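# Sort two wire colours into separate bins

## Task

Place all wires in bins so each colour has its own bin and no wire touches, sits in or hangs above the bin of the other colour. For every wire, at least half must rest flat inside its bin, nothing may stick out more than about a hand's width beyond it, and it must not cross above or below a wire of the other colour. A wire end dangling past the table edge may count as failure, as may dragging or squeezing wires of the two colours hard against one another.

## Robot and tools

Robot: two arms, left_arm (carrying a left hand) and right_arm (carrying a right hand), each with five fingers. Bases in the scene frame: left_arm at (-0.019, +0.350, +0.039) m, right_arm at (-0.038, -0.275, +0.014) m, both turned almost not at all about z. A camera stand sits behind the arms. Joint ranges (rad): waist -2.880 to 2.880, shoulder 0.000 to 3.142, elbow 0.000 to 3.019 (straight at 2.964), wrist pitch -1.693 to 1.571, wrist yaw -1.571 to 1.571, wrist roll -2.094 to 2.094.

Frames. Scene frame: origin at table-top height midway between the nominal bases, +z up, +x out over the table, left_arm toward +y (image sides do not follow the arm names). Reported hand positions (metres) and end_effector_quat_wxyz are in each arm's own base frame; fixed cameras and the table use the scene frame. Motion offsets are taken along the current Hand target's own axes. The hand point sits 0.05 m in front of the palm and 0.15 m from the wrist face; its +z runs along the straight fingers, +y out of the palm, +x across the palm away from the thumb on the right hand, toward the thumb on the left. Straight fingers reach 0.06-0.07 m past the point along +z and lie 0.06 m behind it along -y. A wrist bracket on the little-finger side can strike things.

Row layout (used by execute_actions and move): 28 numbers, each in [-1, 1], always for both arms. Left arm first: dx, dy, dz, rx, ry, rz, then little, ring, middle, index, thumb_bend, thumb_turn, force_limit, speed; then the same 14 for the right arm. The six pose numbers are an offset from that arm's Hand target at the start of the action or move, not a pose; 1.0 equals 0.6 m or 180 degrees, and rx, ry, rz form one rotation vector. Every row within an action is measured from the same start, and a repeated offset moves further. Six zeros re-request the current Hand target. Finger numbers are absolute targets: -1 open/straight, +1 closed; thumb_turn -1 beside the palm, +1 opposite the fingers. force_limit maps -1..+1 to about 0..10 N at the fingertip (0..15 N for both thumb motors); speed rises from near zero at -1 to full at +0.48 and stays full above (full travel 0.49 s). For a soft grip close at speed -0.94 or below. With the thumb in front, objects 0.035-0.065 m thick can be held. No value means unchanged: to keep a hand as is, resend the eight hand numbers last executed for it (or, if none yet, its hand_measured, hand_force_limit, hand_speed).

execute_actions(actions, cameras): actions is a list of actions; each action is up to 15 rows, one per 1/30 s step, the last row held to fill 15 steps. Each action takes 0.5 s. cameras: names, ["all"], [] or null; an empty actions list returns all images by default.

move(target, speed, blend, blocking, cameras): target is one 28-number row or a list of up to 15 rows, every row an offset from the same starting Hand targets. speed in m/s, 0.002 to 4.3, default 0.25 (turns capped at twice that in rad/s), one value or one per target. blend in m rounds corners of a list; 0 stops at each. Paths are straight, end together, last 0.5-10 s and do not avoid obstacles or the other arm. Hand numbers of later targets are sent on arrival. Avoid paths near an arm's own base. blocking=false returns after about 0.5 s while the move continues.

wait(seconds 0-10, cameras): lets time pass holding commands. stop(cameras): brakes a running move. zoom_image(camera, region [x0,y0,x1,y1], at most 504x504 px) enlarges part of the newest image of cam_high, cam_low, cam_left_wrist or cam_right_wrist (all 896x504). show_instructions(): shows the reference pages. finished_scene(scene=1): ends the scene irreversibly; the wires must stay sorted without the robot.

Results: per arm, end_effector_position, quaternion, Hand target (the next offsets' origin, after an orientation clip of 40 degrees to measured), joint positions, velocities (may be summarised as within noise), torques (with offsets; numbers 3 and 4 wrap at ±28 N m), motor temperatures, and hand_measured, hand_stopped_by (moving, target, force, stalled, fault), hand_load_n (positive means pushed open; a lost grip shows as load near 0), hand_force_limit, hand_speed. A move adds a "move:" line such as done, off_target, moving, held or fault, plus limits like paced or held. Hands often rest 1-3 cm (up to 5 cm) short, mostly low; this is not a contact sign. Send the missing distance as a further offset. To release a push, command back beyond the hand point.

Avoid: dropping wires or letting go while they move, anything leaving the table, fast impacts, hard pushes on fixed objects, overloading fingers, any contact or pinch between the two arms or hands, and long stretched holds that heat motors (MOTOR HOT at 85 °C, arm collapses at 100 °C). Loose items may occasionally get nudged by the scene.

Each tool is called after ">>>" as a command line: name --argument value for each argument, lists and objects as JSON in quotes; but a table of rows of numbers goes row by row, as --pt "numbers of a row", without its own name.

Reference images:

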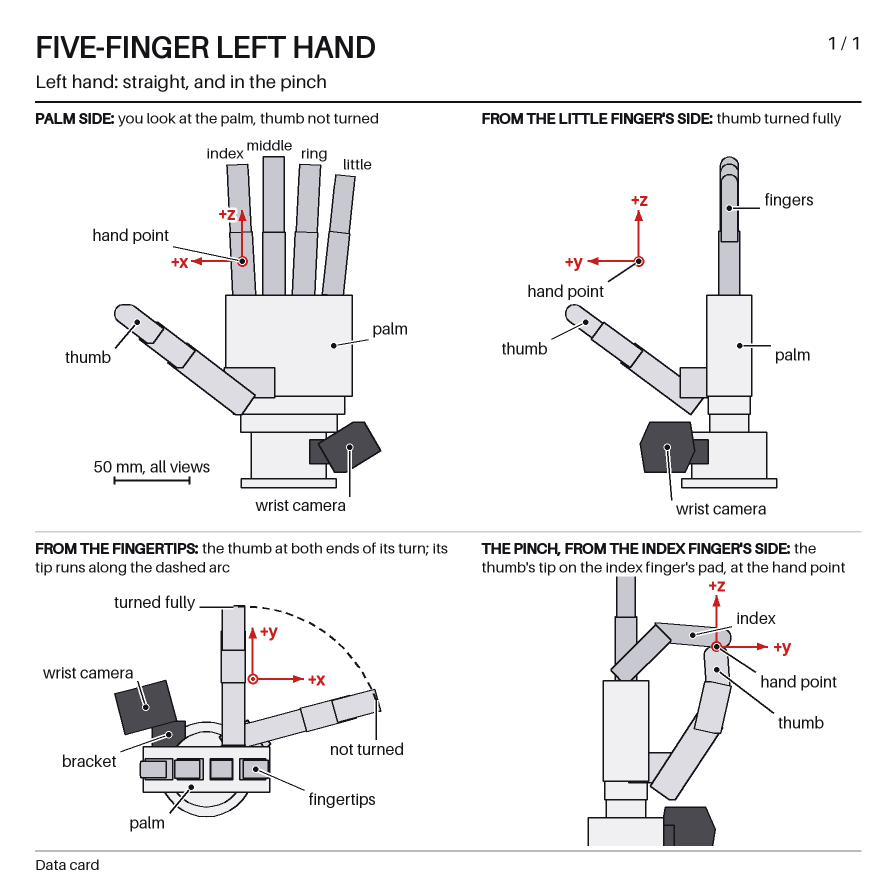

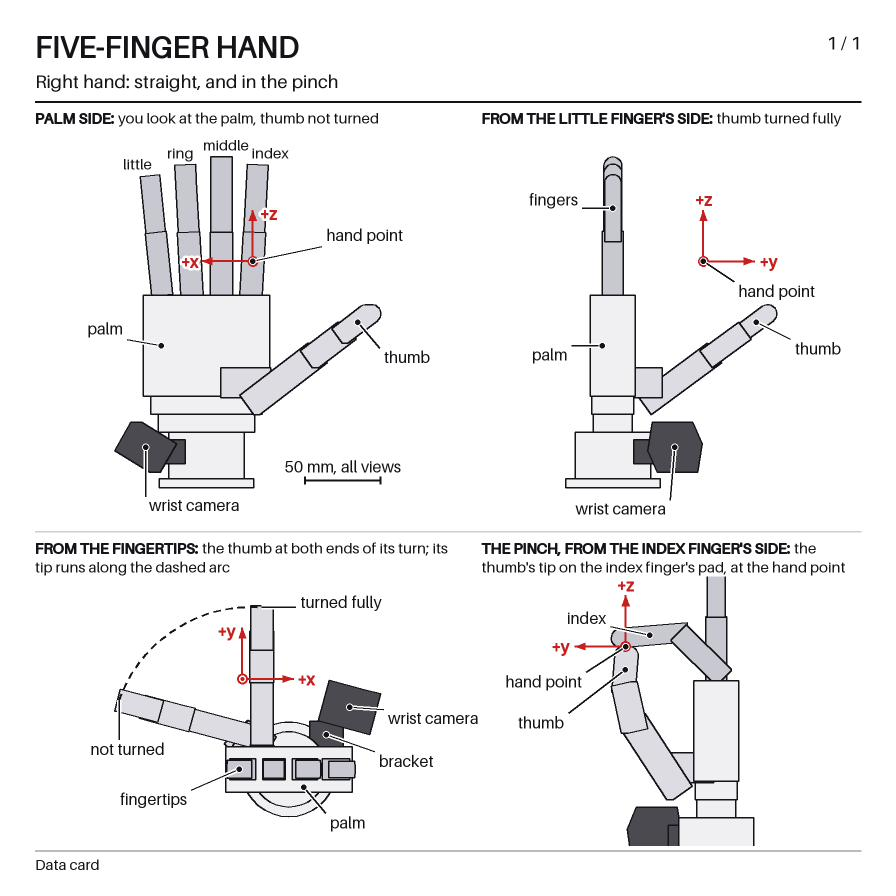

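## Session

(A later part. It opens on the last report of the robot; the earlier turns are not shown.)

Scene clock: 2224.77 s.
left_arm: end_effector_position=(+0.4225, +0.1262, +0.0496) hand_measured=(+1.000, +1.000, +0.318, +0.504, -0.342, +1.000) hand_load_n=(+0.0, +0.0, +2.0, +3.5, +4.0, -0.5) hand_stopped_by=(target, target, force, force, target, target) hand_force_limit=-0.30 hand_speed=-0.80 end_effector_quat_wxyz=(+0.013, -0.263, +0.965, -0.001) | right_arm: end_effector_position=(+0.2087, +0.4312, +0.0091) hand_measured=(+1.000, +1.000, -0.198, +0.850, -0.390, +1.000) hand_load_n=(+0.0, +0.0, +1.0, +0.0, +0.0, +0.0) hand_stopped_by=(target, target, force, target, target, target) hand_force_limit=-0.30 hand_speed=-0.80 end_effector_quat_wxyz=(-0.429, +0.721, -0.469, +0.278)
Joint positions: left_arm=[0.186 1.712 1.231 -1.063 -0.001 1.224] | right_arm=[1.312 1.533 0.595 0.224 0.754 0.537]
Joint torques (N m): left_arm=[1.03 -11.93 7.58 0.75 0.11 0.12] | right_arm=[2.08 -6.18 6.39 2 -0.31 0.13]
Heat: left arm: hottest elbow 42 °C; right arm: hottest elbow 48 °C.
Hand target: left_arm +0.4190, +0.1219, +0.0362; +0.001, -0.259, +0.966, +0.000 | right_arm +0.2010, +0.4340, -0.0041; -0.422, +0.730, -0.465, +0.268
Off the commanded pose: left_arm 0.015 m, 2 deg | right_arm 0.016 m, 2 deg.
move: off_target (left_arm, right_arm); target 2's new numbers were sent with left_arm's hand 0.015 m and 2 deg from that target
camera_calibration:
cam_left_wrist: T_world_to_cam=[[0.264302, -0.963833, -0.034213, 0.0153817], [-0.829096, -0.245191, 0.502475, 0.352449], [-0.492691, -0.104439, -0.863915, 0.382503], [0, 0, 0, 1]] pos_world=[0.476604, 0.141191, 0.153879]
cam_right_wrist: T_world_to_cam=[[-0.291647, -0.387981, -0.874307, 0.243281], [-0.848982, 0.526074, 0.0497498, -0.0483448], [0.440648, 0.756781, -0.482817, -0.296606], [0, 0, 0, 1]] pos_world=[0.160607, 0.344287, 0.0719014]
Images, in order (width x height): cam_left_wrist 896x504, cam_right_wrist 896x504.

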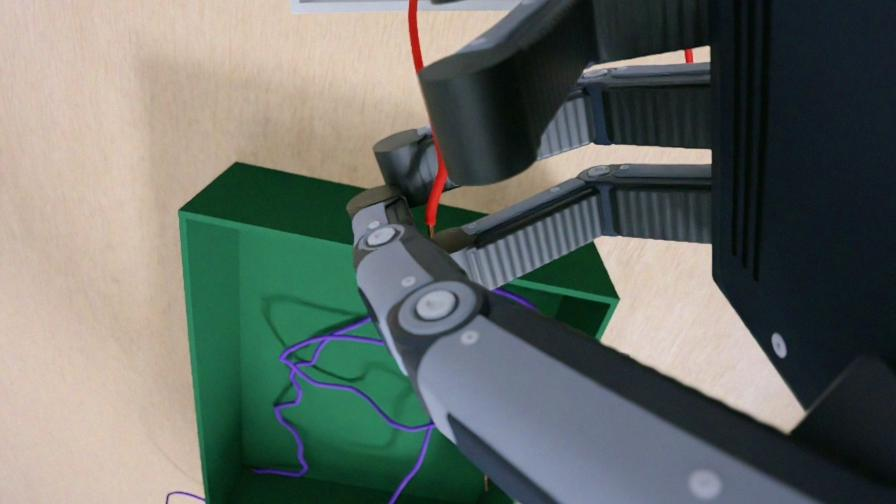

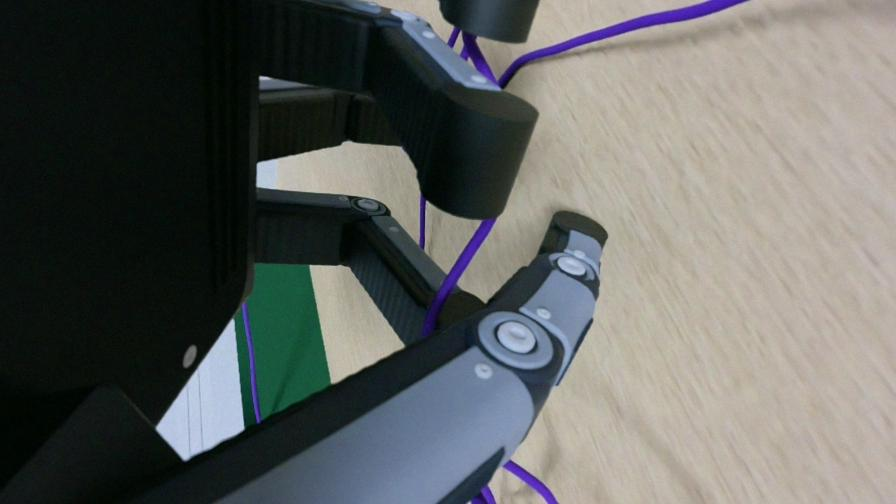

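>>> move --pt "-0.0826 0.0064 -0.1397 0 0 0.06 1 1 0.8 0.8 -0.34 1 -0.3 -0.8 0 -0.065 -0.0375 0 0 0 1 1 0.85 0.85 -0.39 1 -0.3 -0.8" --pt "-0.1339 0.0018 -0.0397 0 0 0.1667 1 1 0.8 0.8 -0.34 1 -0.3 -0.8 0 -0.065 -0.0375 0 0 0 1 1 0.84 0.85 -0.39 1 -0.3 -0.8" --pt "-0.1339 0.0018 0.0537 0 0 0.1667 1 1 0.8 0.8 -0.34 1 -0.3 -0.8 0 -0.065 -0.0375 0 0 0 1 1 0.84 0.85 -0.39 1 -0.3 -0.8" --speed 0.08 --blend '[0.01, 0.01, 0]' --cameras '["all"]'

Scene clock: 2264.80 s.
left_arm: end_effector_position=(+0.4923, +0.1616, +0.0181) hand_measured=(+1.000, +1.000, +0.318, +0.504, -0.342, +1.000) hand_load_n=(+0.0, +0.0, +2.5, +3.5, +4.0, +0.0) hand_stopped_by=(target, target, force, force, target, target) hand_force_limit=-0.30 hand_speed=-0.80 end_effector_quat_wxyz=(+0.011, -0.002, +1.000, +0.002) | right_arm: end_effector_position=(+0.2009, +0.4143, +0.0232) hand_measured=(+1.000, +1.000, +0.372, +0.850, -0.392, +1.000) hand_load_n=(+0.0, +0.0, +6.5, +0.0, +3.5, +0.5) hand_stopped_by=(target, target, force, target, target, target) hand_force_limit=-0.30 hand_speed=-0.80 end_effector_quat_wxyz=(-0.405, +0.738, -0.462, +0.278)
Joint positions: left_arm=[0.192 1.858 1.345 -1.034 -0.001 1.758] | right_arm=[1.313 1.444 0.595 0.075 0.737 0.538]
Joint torques (N m): left_arm=[2.26 -14.15 7.43 0.88 0.12 0.21] | right_arm=[2.02 -8.23 9.74 1.26 0.28 0.12]
Heat: left arm: hottest elbow 41 °C; right arm: hottest elbow 47 °C.
Hand target: left_arm +0.4881, +0.1630, +0.0040; +0.001, +0.000, +1.000, +0.000 | right_arm +0.2010, +0.4340, +0.0409; -0.422, +0.730, -0.465, +0.268
Off the commanded pose: left_arm 0.015 m, 1 deg | right_arm 0.027 m, 2 deg.
move: off_target (left_arm, right_arm); blend cut to 0 m at target 2; target 2's new numbers were sent with right_arm's hand 0.027 m and 3 deg from that target
camera_calibration:
cam_left_wrist: T_world_to_cam=[[-0.25719, -0.965247, -0.0463746, 0.287129], [-0.838592, 0.19908, 0.507081, 0.367633], [-0.480226, 0.169306, -0.86065, 0.342953], [0, 0, 0, 1]] pos_world=[0.546836, 0.145898, 0.122058]
cam_right_wrist: T_world_to_cam=[[-0.309015, -0.438152, -0.844116, 0.270311], [-0.854305, 0.517913, 0.0439141, -0.0422344], [0.417938, 0.734703, -0.534359, -0.258716], [0, 0, 0, 1]] pos_world=[0.155576, 0.330391, 0.0917819]

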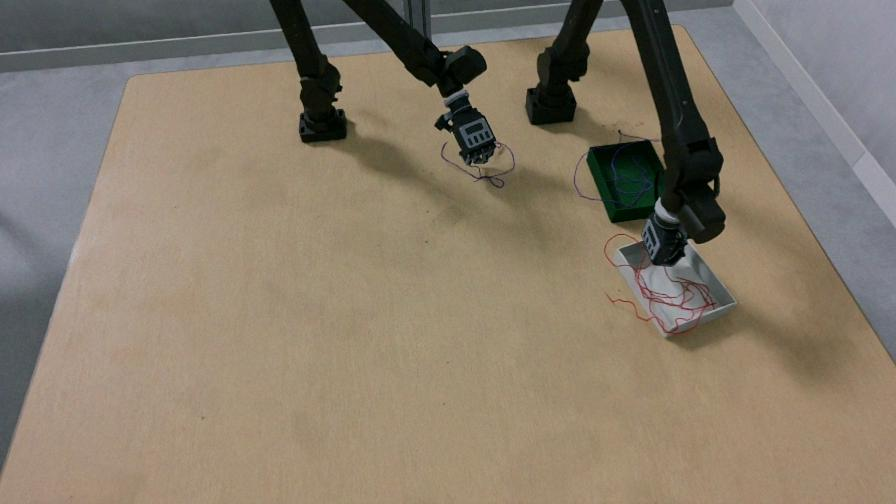

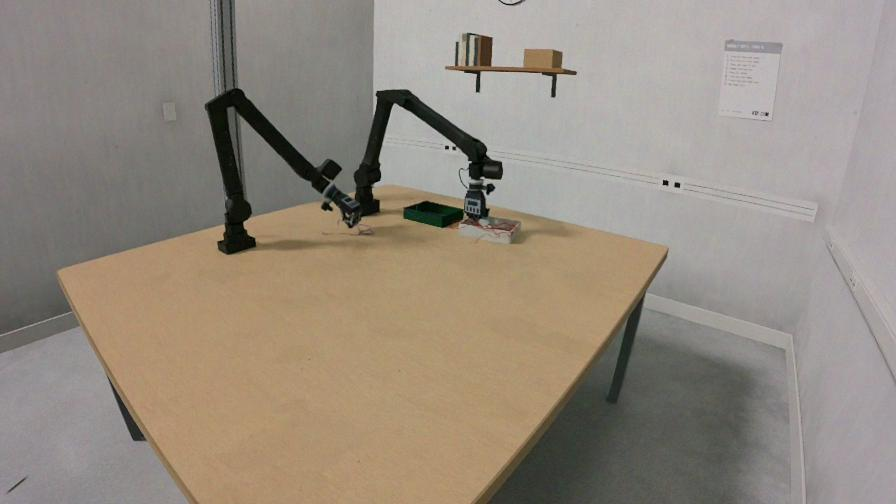

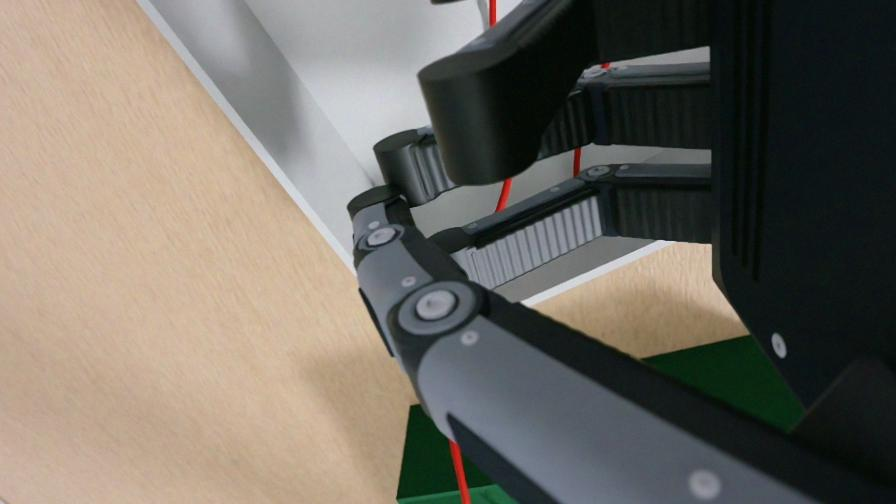

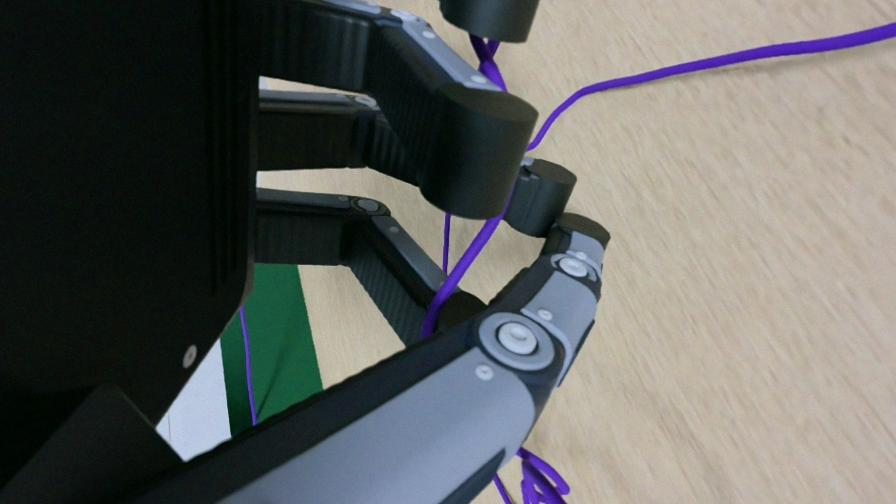

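>>> zoom_image --camera "cam_high" --region '[590, 170, 750, 310]'

>>> zoom_image --camera "cam_low" --region '[400, 170, 540, 260]'

>>> zoom_image --camera "cam_right_wrist" --region '[370, 60, 670, 360]'

Scaled by 3.150 from the camera's 896x504 image, which has a finer 1280x720 frame.

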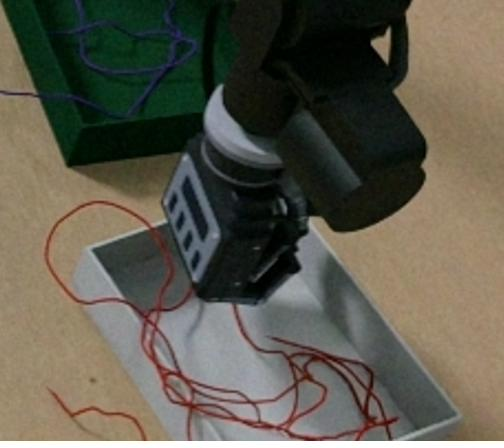

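Scaled by 3.600 from the camera's 896x504 image, which has a finer 1280x720 frame.

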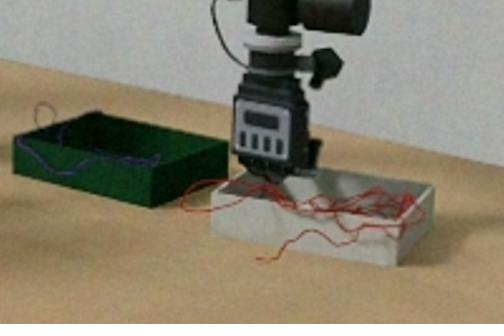

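Scaled by 1.680 from the camera's 896x504 image, which has a finer 1280x720 frame.

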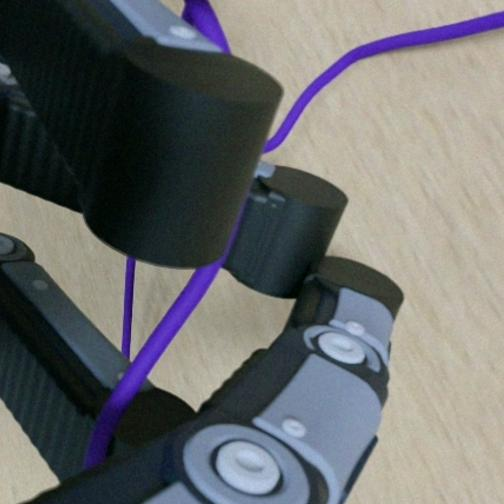

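>>> zoom_image --camera "cam_left_wrist" --region '[340, 0, 680, 300]'

>>> zoom_image --camera "cam_left_wrist" --region '[340, 380, 640, 504]'

Scaled by 1.482 from the camera's 896x504 image, which has a finer 1280x720 frame.

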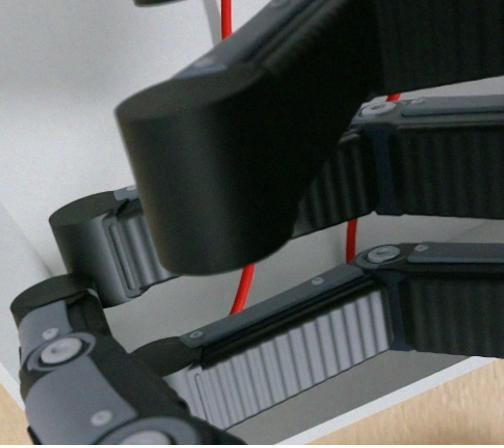

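Scaled by 1.680 from the camera's 896x504 image, which has a finer 1280x720 frame.

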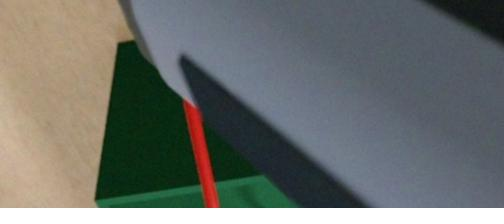

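>>> zoom_image --camera "cam_low" --region '[440, 185, 530, 245]'

>>> zoom_image --camera "cam_high" --region '[630, 180, 720, 280]'

Scaled by 5.600 from the camera's 896x504 image, which has a finer 1280x720 frame.

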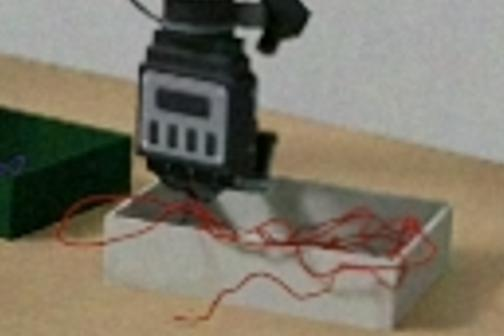

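Scaled by 5.040 from the camera's 896x504 image, which has a finer 1280x720 frame.

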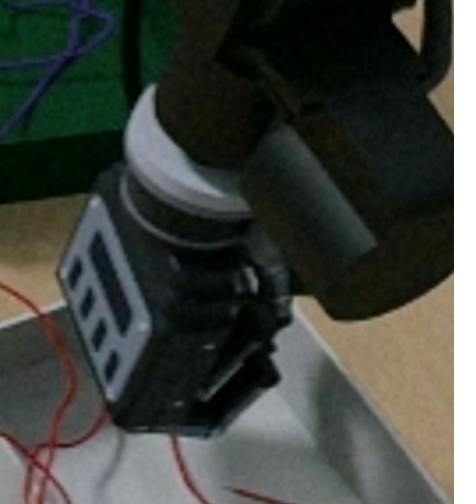

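>>> move --pt "0 0 0.02 0 0 0 1 1 0.8 0.8 -0.34 1 -0.3 -0.8 0 -0.0722 -0.0417 0 0 0 1 1 0.84 0.85 -0.39 1 -0.3 -0.8" --pt "0 0 0.02 0 0 0 1 1 -0.25 -0.25 -0.5 1 -0.3 -0.7 0 -0.0722 -0.0417 0 0 0 1 1 0.84 0.85 -0.39 1 -0.3 -0.8" --pt "0 0 -0.2 0 0 0 1 1 -0.25 -0.25 -0.5 1 -0.3 -0.7 0 -0.0722 -0.0417 0 0 0 1 1 0.84 0.85 -0.39 1 -0.3 -0.8" --speed 0.07 --cameras '["all"]'

Scene clock: 2328.00 s.
left_arm: end_effector_position=(+0.4723, +0.1581, +0.1073) hand_measured=(+1.000, +1.000, -0.250, -0.250, -0.500, +1.000) hand_load_n=(+0.0, +0.0, +0.0, +0.0, +0.0, +0.0) hand_stopped_by=(target, target, target, target, target, target) hand_force_limit=-0.30 hand_speed=-0.70 end_effector_quat_wxyz=(-0.019, -0.001, +1.000, -0.002) | right_arm: end_effector_position=(+0.2004, +0.4127, +0.0682) hand_measured=(+1.000, +1.000, +0.372, +0.850, -0.392, +1.000) hand_load_n=(+0.0, +0.0, +7.0, +0.0, +3.5, +0.0) hand_stopped_by=(target, target, force, target, target, target) hand_force_limit=-0.30 hand_speed=-0.80 end_effector_quat_wxyz=(-0.402, +0.740, -0.461, +0.279)
Joint positions: left_arm=[0.192 1.758 1.45 -1.302 -0.002 1.762] | right_arm=[1.313 1.327 0.647 -0.101 0.737 0.538]
Joint torques (N m): left_arm=[2.2 -15.03 12.85 -0.24 0.15 0.16] | right_arm=[2.08 -7.65 11.32 1.26 0.31 0.11]
Motor temperatures (°C): left_arm=[25 35 40 25 27 26] | right_arm=[29 27 50 26 28 24]
Heat: left arm: hottest elbow 40 °C; right arm: hottest elbow 50 °C.
Hand target: left_arm +0.4879, +0.1631, +0.1239; +0.000, +0.000, +1.000, +0.000 | right_arm +0.2010, +0.4339, +0.0910; -0.422, +0.730, -0.465, +0.269
Off the commanded pose: left_arm 0.023 m, 2 deg | right_arm 0.031 m, 3 deg.
move: off_target (left_arm, right_arm); target 2's new numbers were sent with left_arm's hand 0.017 m and 1 deg from that target
camera_calibration:
cam_left_wrist: T_world_to_cam=[[-0.26221, -0.964781, -0.0210667, 0.282318], [-0.805743, 0.206868, 0.554963, 0.284467], [-0.53106, 0.162491, -0.831608, 0.432726], [0, 0, 0, 1]] pos_world=[0.533038, 0.143214, 0.207937]
cam_right_wrist: T_world_to_cam=[[-0.310674, -0.444106, -0.840387, 0.30999], [-0.854384, 0.51793, 0.042146, -0.04363], [0.416545, 0.731107, -0.540345, -0.231073], [0, 0, 0, 1]] pos_world=[0.155281, 0.329205, 0.137492]

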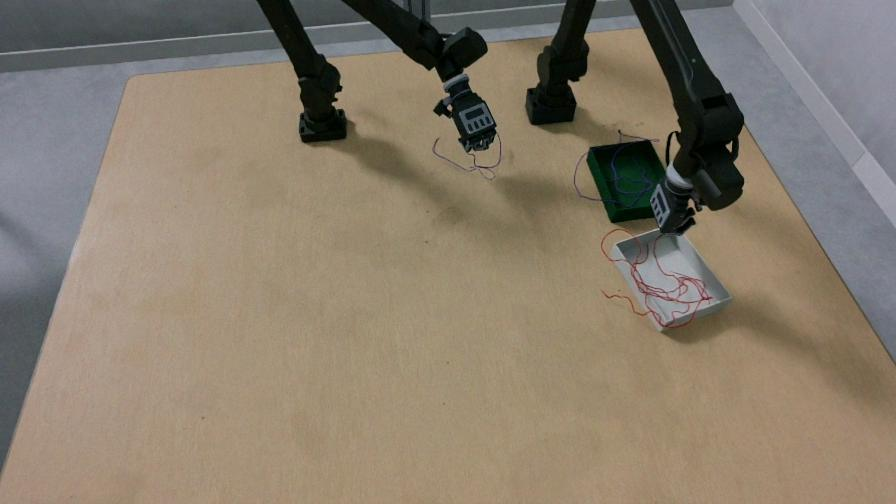

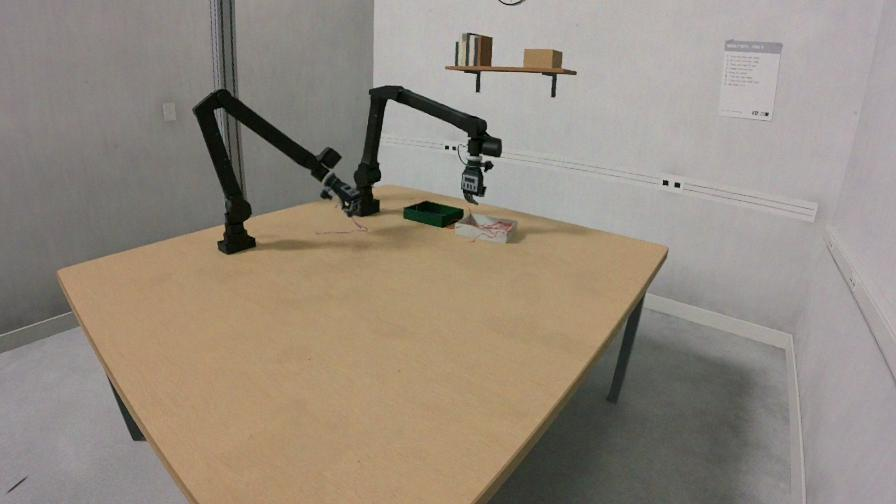

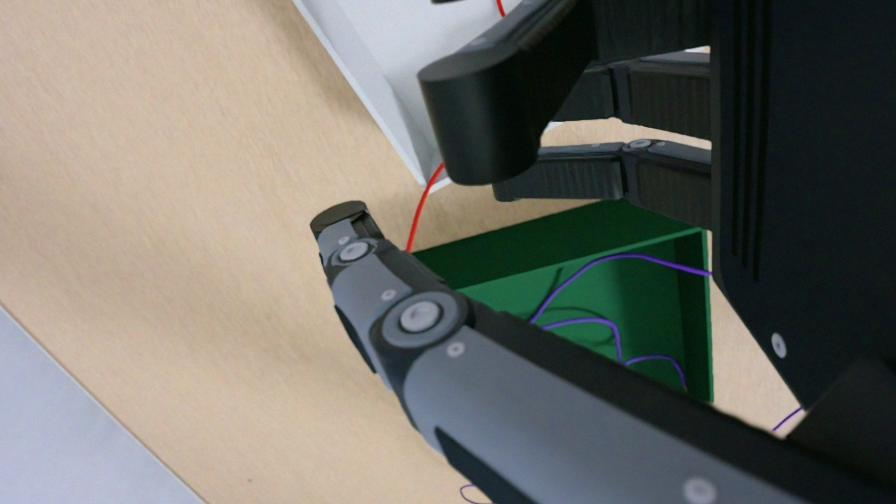

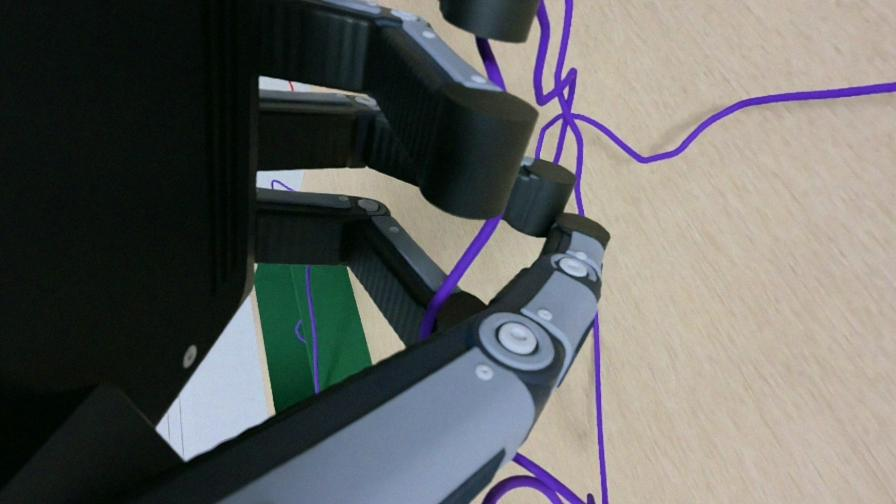

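>>> move --target '[-0.02, 0.15, -0.267, 0, 0, -0.544, -1, -1, -1, -1, -1, -1, -0.3, 0.2, 0, 0, 0, 0, 0, 0, 1, 1, 0.84, 0.85, -0.39, 1, -0.3, -0.8]' --speed 0.2 --cameras '["all"]'

>>> zoom_image --camera "cam_left_wrist" --region '[300, 30, 740, 330]'

>>> zoom_image --camera "cam_high" --region '[590, 170, 750, 340]'

Scene clock: 2339.70 s.
left_arm: end_effector_position=(+0.4930, +0.2472, +0.2686) hand_measured=(-1.000, -1.000, -1.000, -1.000, -1.000, -1.000) hand_load_n=(+0.0, +0.0, +0.0, +0.0, +0.0, +0.0) hand_stopped_by=(target, target, target, target, target, target) hand_force_limit=-0.30 hand_speed=0.20 end_effector_quat_wxyz=(-0.044, +0.749, -0.661, +0.017) | right_arm: end_effector_position=(+0.2004, +0.4127, +0.0682) hand_measured=(+1.000, +1.000, +0.372, +0.850, -0.392, +1.000) hand_load_n=(+0.0, +0.0, +6.5, +0.0, +3.5, +0.5) hand_stopped_by=(target, target, force, target, target, target) hand_force_limit=-0.30 hand_speed=-0.80 end_effector_quat_wxyz=(-0.402, +0.740, -0.461, +0.279)
Joint positions: left_arm=[0.48 1.935 2.15 -1.692 0 0.356] | right_arm=[1.313 1.327 0.647 -0.101 0.737 0.538]
Joint torques (N m): left_arm=[2.08 -17.32 13.68 0.1 0.23 -0.02] | right_arm=[2.02 -7.65 11.33 1.25 0.31 0.11]
Heat: left arm: hottest elbow 41 °C; right arm: hottest elbow 52 °C.
Hand target: left_arm +0.4998, +0.2530, +0.2842; +0.000, +0.754, -0.657, +0.000 | right_arm +0.2010, +0.4339, +0.0910; -0.422, +0.730, -0.465, +0.269
Off the commanded pose: left_arm 0.018 m, 5 deg | right_arm 0.031 m, 3 deg.
joint sent to its limit (left arm) — joint 4 (wrist pitch), lower limit. The joint targets are off in orientation, not in position.
move: off_target (left_arm, right_arm)
camera_calibration:
cam_left_wrist: T_world_to_cam=[[0.98909, -0.14167, 0.0403894, -0.459758], [-0.143666, -0.866982, 0.477181, 0.153202], [-0.0325853, -0.477777, -0.877876, 0.488259], [0, 0, 0, 1]] pos_world=[0.492662, 0.300969, 0.374095]
cam_right_wrist: T_world_to_cam=[[-0.310674, -0.444106, -0.840387, 0.30999], [-0.854384, 0.51793, 0.042146, -0.04363], [0.416545, 0.731107, -0.540345, -0.231073], [0, 0, 0, 1]] pos_world=[0.155281, 0.329205, 0.137492]

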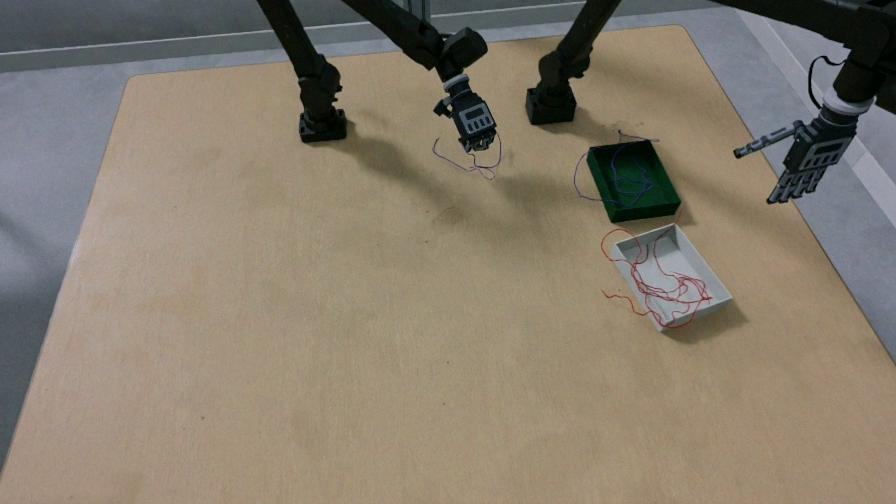

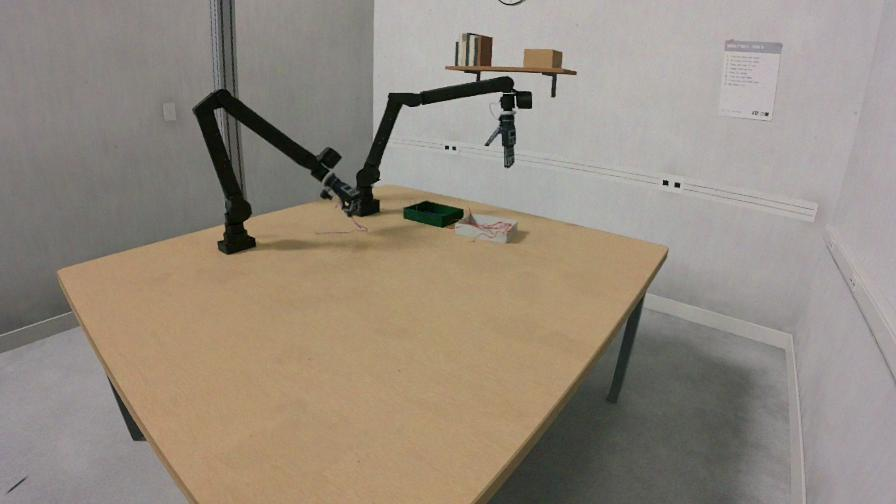

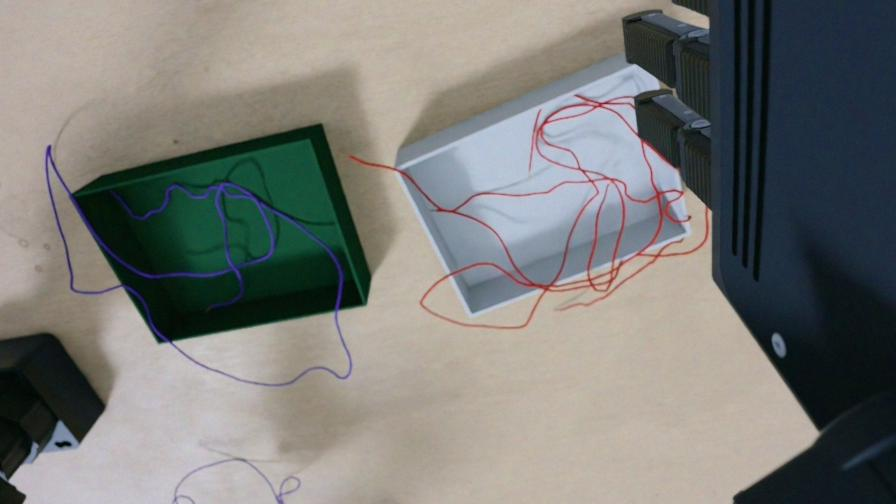

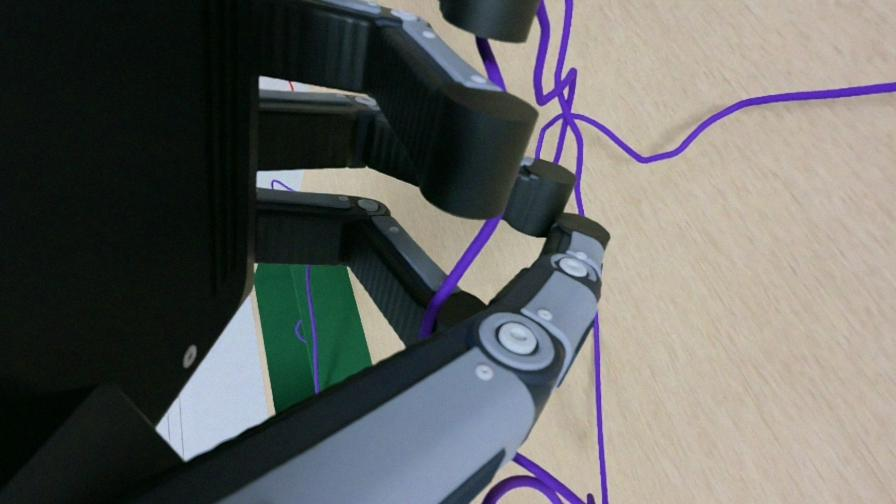

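Scaled by 1.145 from the camera's 896x504 image, which has a finer 1280x720 frame.

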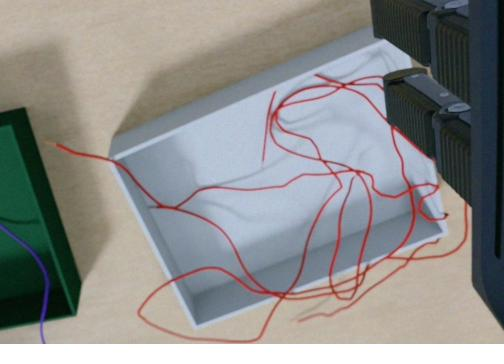

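Scaled by 2.965 from the camera's 896x504 image, which has a finer 1280x720 frame.

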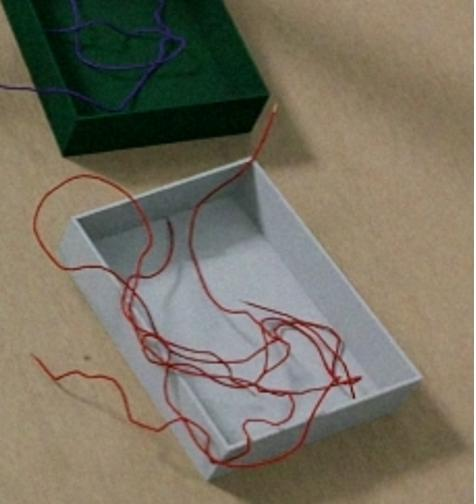

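>>> move --pt "0.2782 0.2238 0.207 0 0 -0.0222 -1 -1 -1 -1 -1 -1 -0.3 0.2 0 0 0 0 0 0 1 1 0.84 0.85 -0.39 1 -0.3 -0.8" --pt "0.2782 0.2238 0.4203 0 0 -0.0222 -1 -1 -1 -1 -1 -1 -0.3 0.2 0 0 0 0 0 0 1 1 0.84 0.85 -0.39 1 -0.3 -0.8" --speed '[0.15, 0.06]' --cameras '["cam_high", "cam_low", "cam_left_wrist"]'

>>> zoom_image --camera "cam_high" --region '[590, 150, 750, 340]'

Scene clock: 2393.07 s.
left_arm: end_effector_position=(+0.3928, +0.0722, +0.0429) hand_measured=(-1.000, -1.000, -1.000, -1.000, -1.000, -1.000) hand_load_n=(+0.0, +0.0, +0.0, +0.0, +0.0, +0.0) hand_stopped_by=(target, target, target, target, target, target) hand_force_limit=-0.30 hand_speed=0.20 end_effector_quat_wxyz=(-0.008, +0.775, -0.632, +0.006) | right_arm: end_effector_position=(+0.2004, +0.4127, +0.0682) hand_measured=(+1.000, +1.000, +0.372, +0.850, -0.392, +1.000) hand_load_n=(+0.0, +0.0, +7.0, +0.5, +3.5, +0.0) hand_stopped_by=(target, target, force, target, target, target) hand_force_limit=-0.30 hand_speed=-0.80 end_effector_quat_wxyz=(-0.402, +0.740, -0.461, +0.279)
Joint positions: left_arm=[0.253 1.659 1.14 -1.031 0 0.05] | right_arm=[1.313 1.327 0.647 -0.101 0.737 0.538]
Joint torques (N m): left_arm=[1.61 -11.05 7.47 0.75 0.17 -0.03] | right_arm=[2.08 -7.65 11.32 1.26 0.31 0.11]
Motor temperatures (°C): left_arm=[25 37 47 25 27 26] | right_arm=[28 27 55 26 28 24]
Heat: left arm: hottest elbow 47 °C; right arm: hottest elbow 55 °C.
Hand target: left_arm +0.3901, +0.0691, +0.0319; +0.000, +0.777, -0.630, +0.000 | right_arm +0.2010, +0.4339, +0.0910; -0.422, +0.730, -0.465, +0.269
Off the commanded pose: left_arm 0.012 m, 1 deg | right_arm 0.031 m, 3 deg.
move: off_target (left_arm, right_arm)
camera_calibration:
cam_left_wrist: T_world_to_cam=[[0.997886, -0.0629363, -0.0162245, -0.383001], [-0.0453777, -0.853366, 0.519334, 0.0533513], [-0.0465304, -0.5175, -0.854417, 0.210676], [0, 0, 0, 1]] pos_world=[0.394415, 0.130448, 0.146084]
Images, in order (width x height): cam_high 896x504, cam_low 896x504, cam_left_wrist 896x504.

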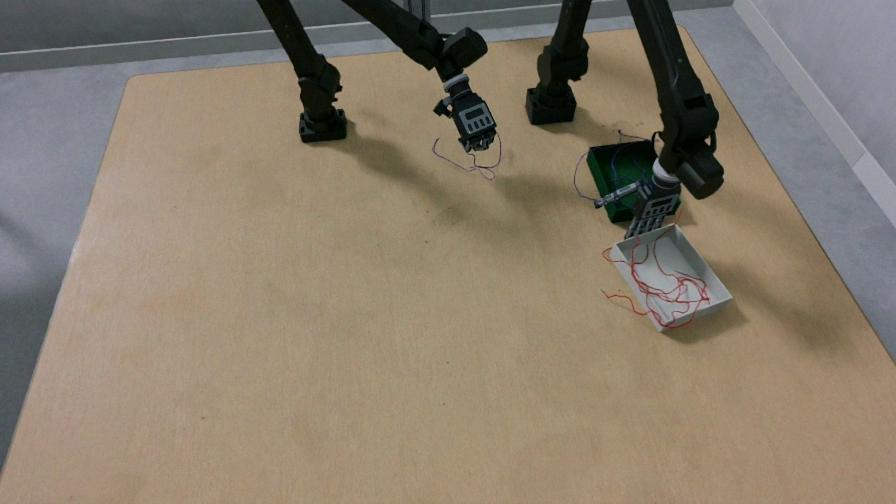

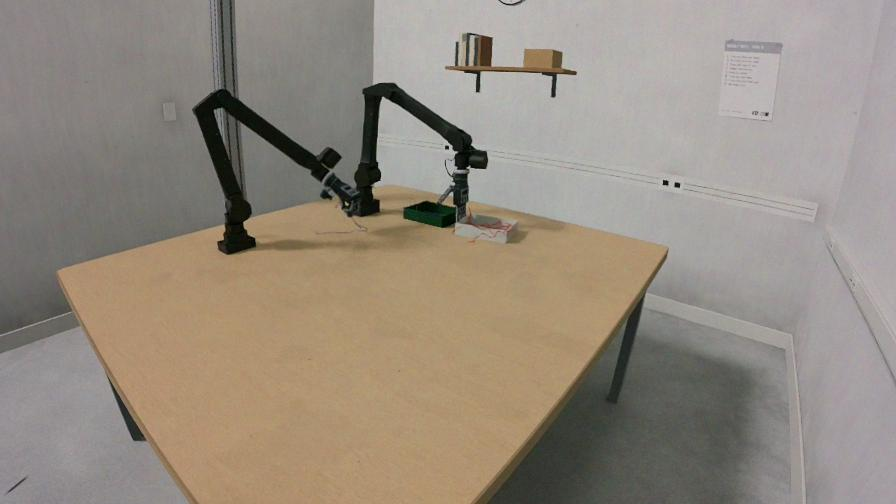

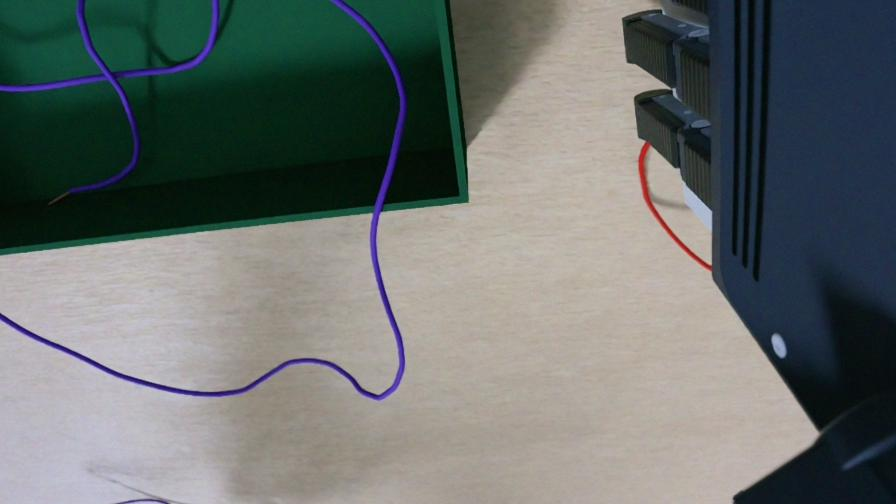

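Scaled by 2.653 from the camera's 896x504 image, which has a finer 1280x720 frame.

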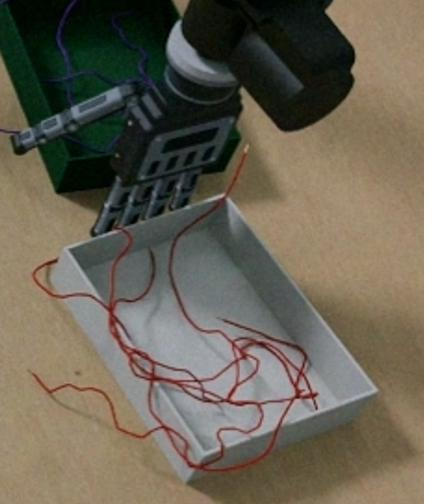

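>>> zoom_image --camera "cam_high" --region '[595, 200, 690, 270]'

>>> zoom_image --camera "cam_low" --region '[430, 170, 530, 250]'

Scaled by 5.305 from the camera's 896x504 image, which has a finer 1280x720 frame.

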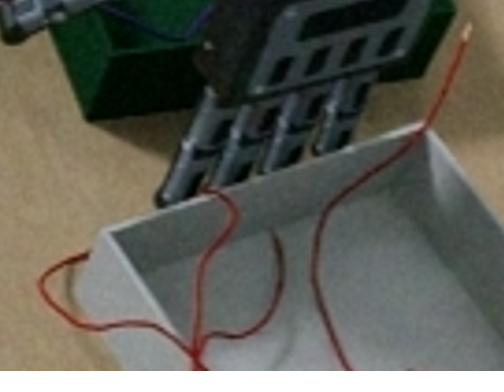

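Scaled by 5.040 from the camera's 896x504 image, which has a finer 1280x720 frame.

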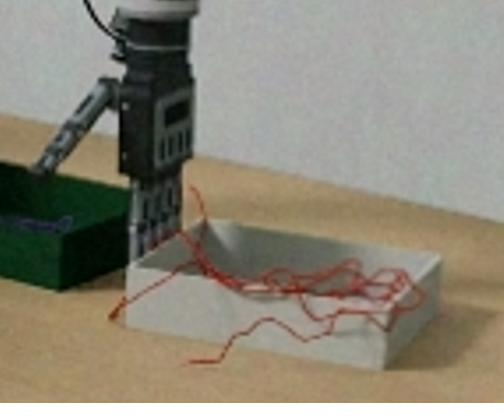

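>>> move --pt "0 -0.15 0 0 0 0 -1 -1 -1 -1 -1 -1 -0.3 0.2 0 0 0 0 0 0 1 1 0.84 0.85 -0.39 1 -0.3 -0.8" --pt "0 -0.11 0 0 0 0 -1 -1 -1 -1 -1 -1 -0.3 0.2 0 0 0 0 0 0 1 1 0.84 0.85 -0.39 1 -0.3 -0.8" --speed 0.06 --cameras '["cam_high", "cam_low", "cam_left_wrist"]'

>>> zoom_image --camera "cam_high" --region '[590, 170, 770, 370]'

Scene clock: 2407.20 s.
left_arm: end_effector_position=(+0.4562, +0.0868, +0.0336) hand_measured=(-1.000, -1.000, -1.000, -1.000, -1.000, -1.000) hand_load_n=(+0.0, +0.0, +0.0, +0.0, +0.0, +0.0) hand_stopped_by=(target, target, target, target, target, target) hand_force_limit=-0.30 hand_speed=0.20 end_effector_quat_wxyz=(+0.000, +0.776, -0.631, +0.000) | right_arm: end_effector_position=(+0.2004, +0.4127, +0.0682) hand_measured=(+1.000, +1.000, +0.372, +0.850, -0.392, +1.000) hand_load_n=(+0.0, +0.0, +6.5, +0.0, +3.5, +0.0) hand_stopped_by=(target, target, force, target, target, target) hand_force_limit=-0.30 hand_speed=-0.80 end_effector_quat_wxyz=(-0.402, +0.740, -0.461, +0.279)
Joint positions: left_arm=[0.249 1.836 1.356 -1.092 0 0.045] | right_arm=[1.313 1.327 0.647 -0.101 0.737 0.538]
Joint torques (N m): left_arm=[1.73 -15.62 7.32 0.54 0.15 -0.01] | right_arm=[2.08 -7.71 11.33 1.26 0.31 0.12]
Motor temperatures (°C): left_arm=[25 37 46 25 27 26] | right_arm=[28 27 55 26 28 24]
Heat: left arm: hottest elbow 46 °C; right arm: hottest elbow 55 °C.
Hand target: left_arm +0.4547, +0.0829, +0.0320; +0.000, +0.777, -0.630, +0.001 | right_arm +0.2010, +0.4339, +0.0910; -0.422, +0.730, -0.465, +0.269
Off the commanded pose: left_arm 0.005 m, 0 deg | right_arm 0.031 m, 3 deg.
move: off_target (right_arm)
camera_calibration:
cam_left_wrist: T_world_to_cam=[[0.99747, -0.0607758, -0.0368843, -0.444811], [-0.0324182, -0.85058, 0.524845, 0.0671556], [-0.063271, -0.522322, -0.850398, 0.221078], [0, 0, 0, 1]] pos_world=[0.45985, 0.145561, 0.136352]
Images, in order (width x height): cam_high 896x504, cam_low 896x504, cam_left_wrist 896x504.

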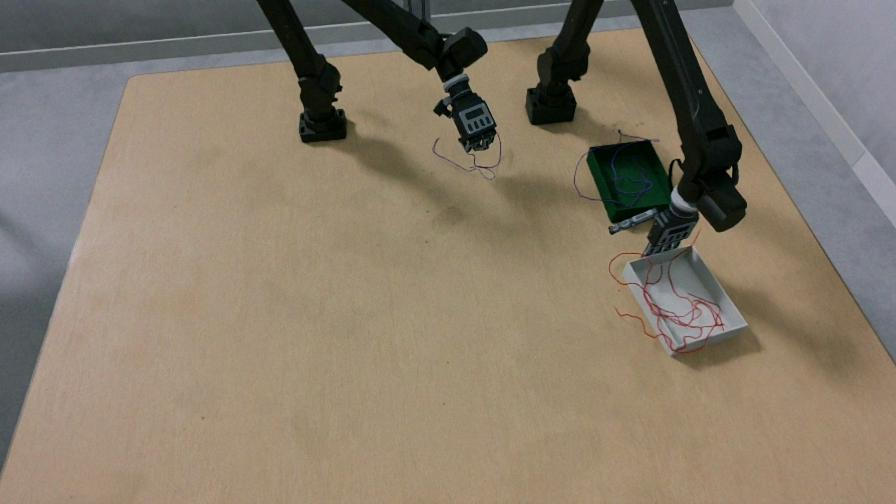

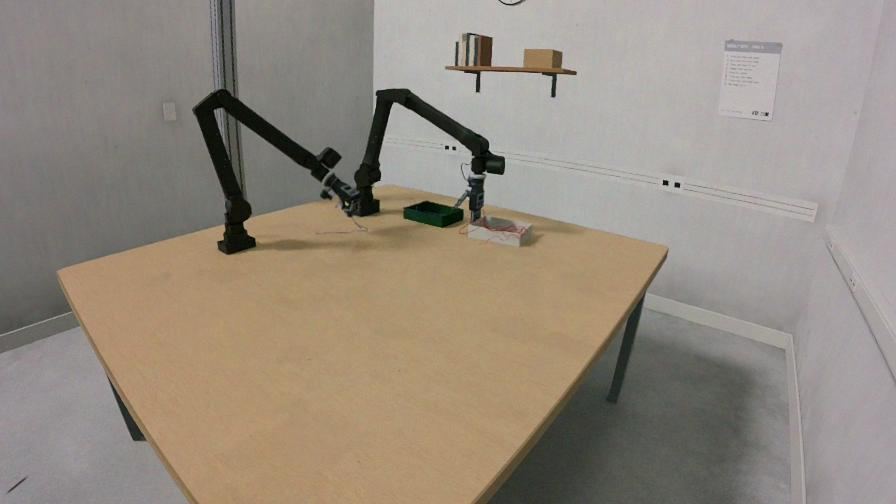

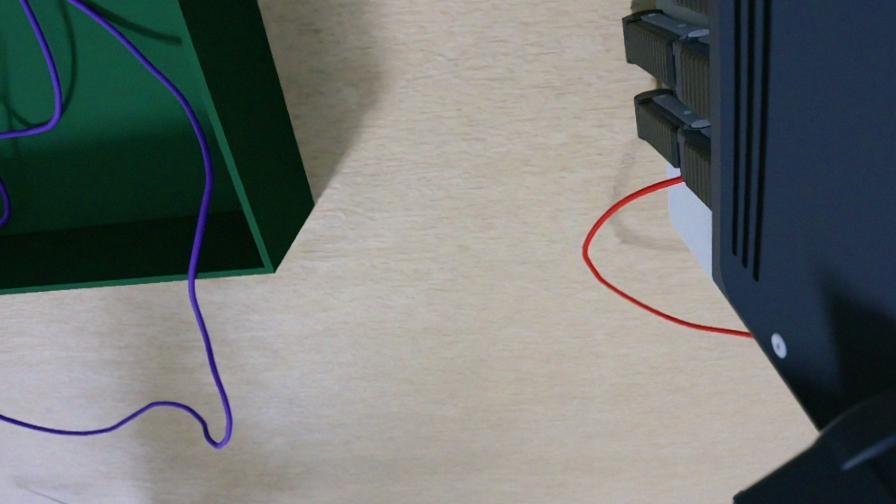

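Scaled by 2.520 from the camera's 896x504 image, which has a finer 1280x720 frame.

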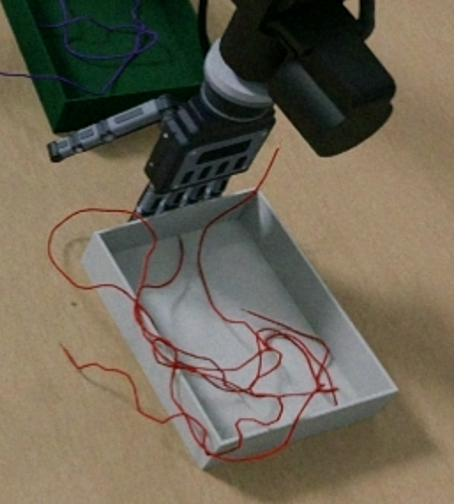

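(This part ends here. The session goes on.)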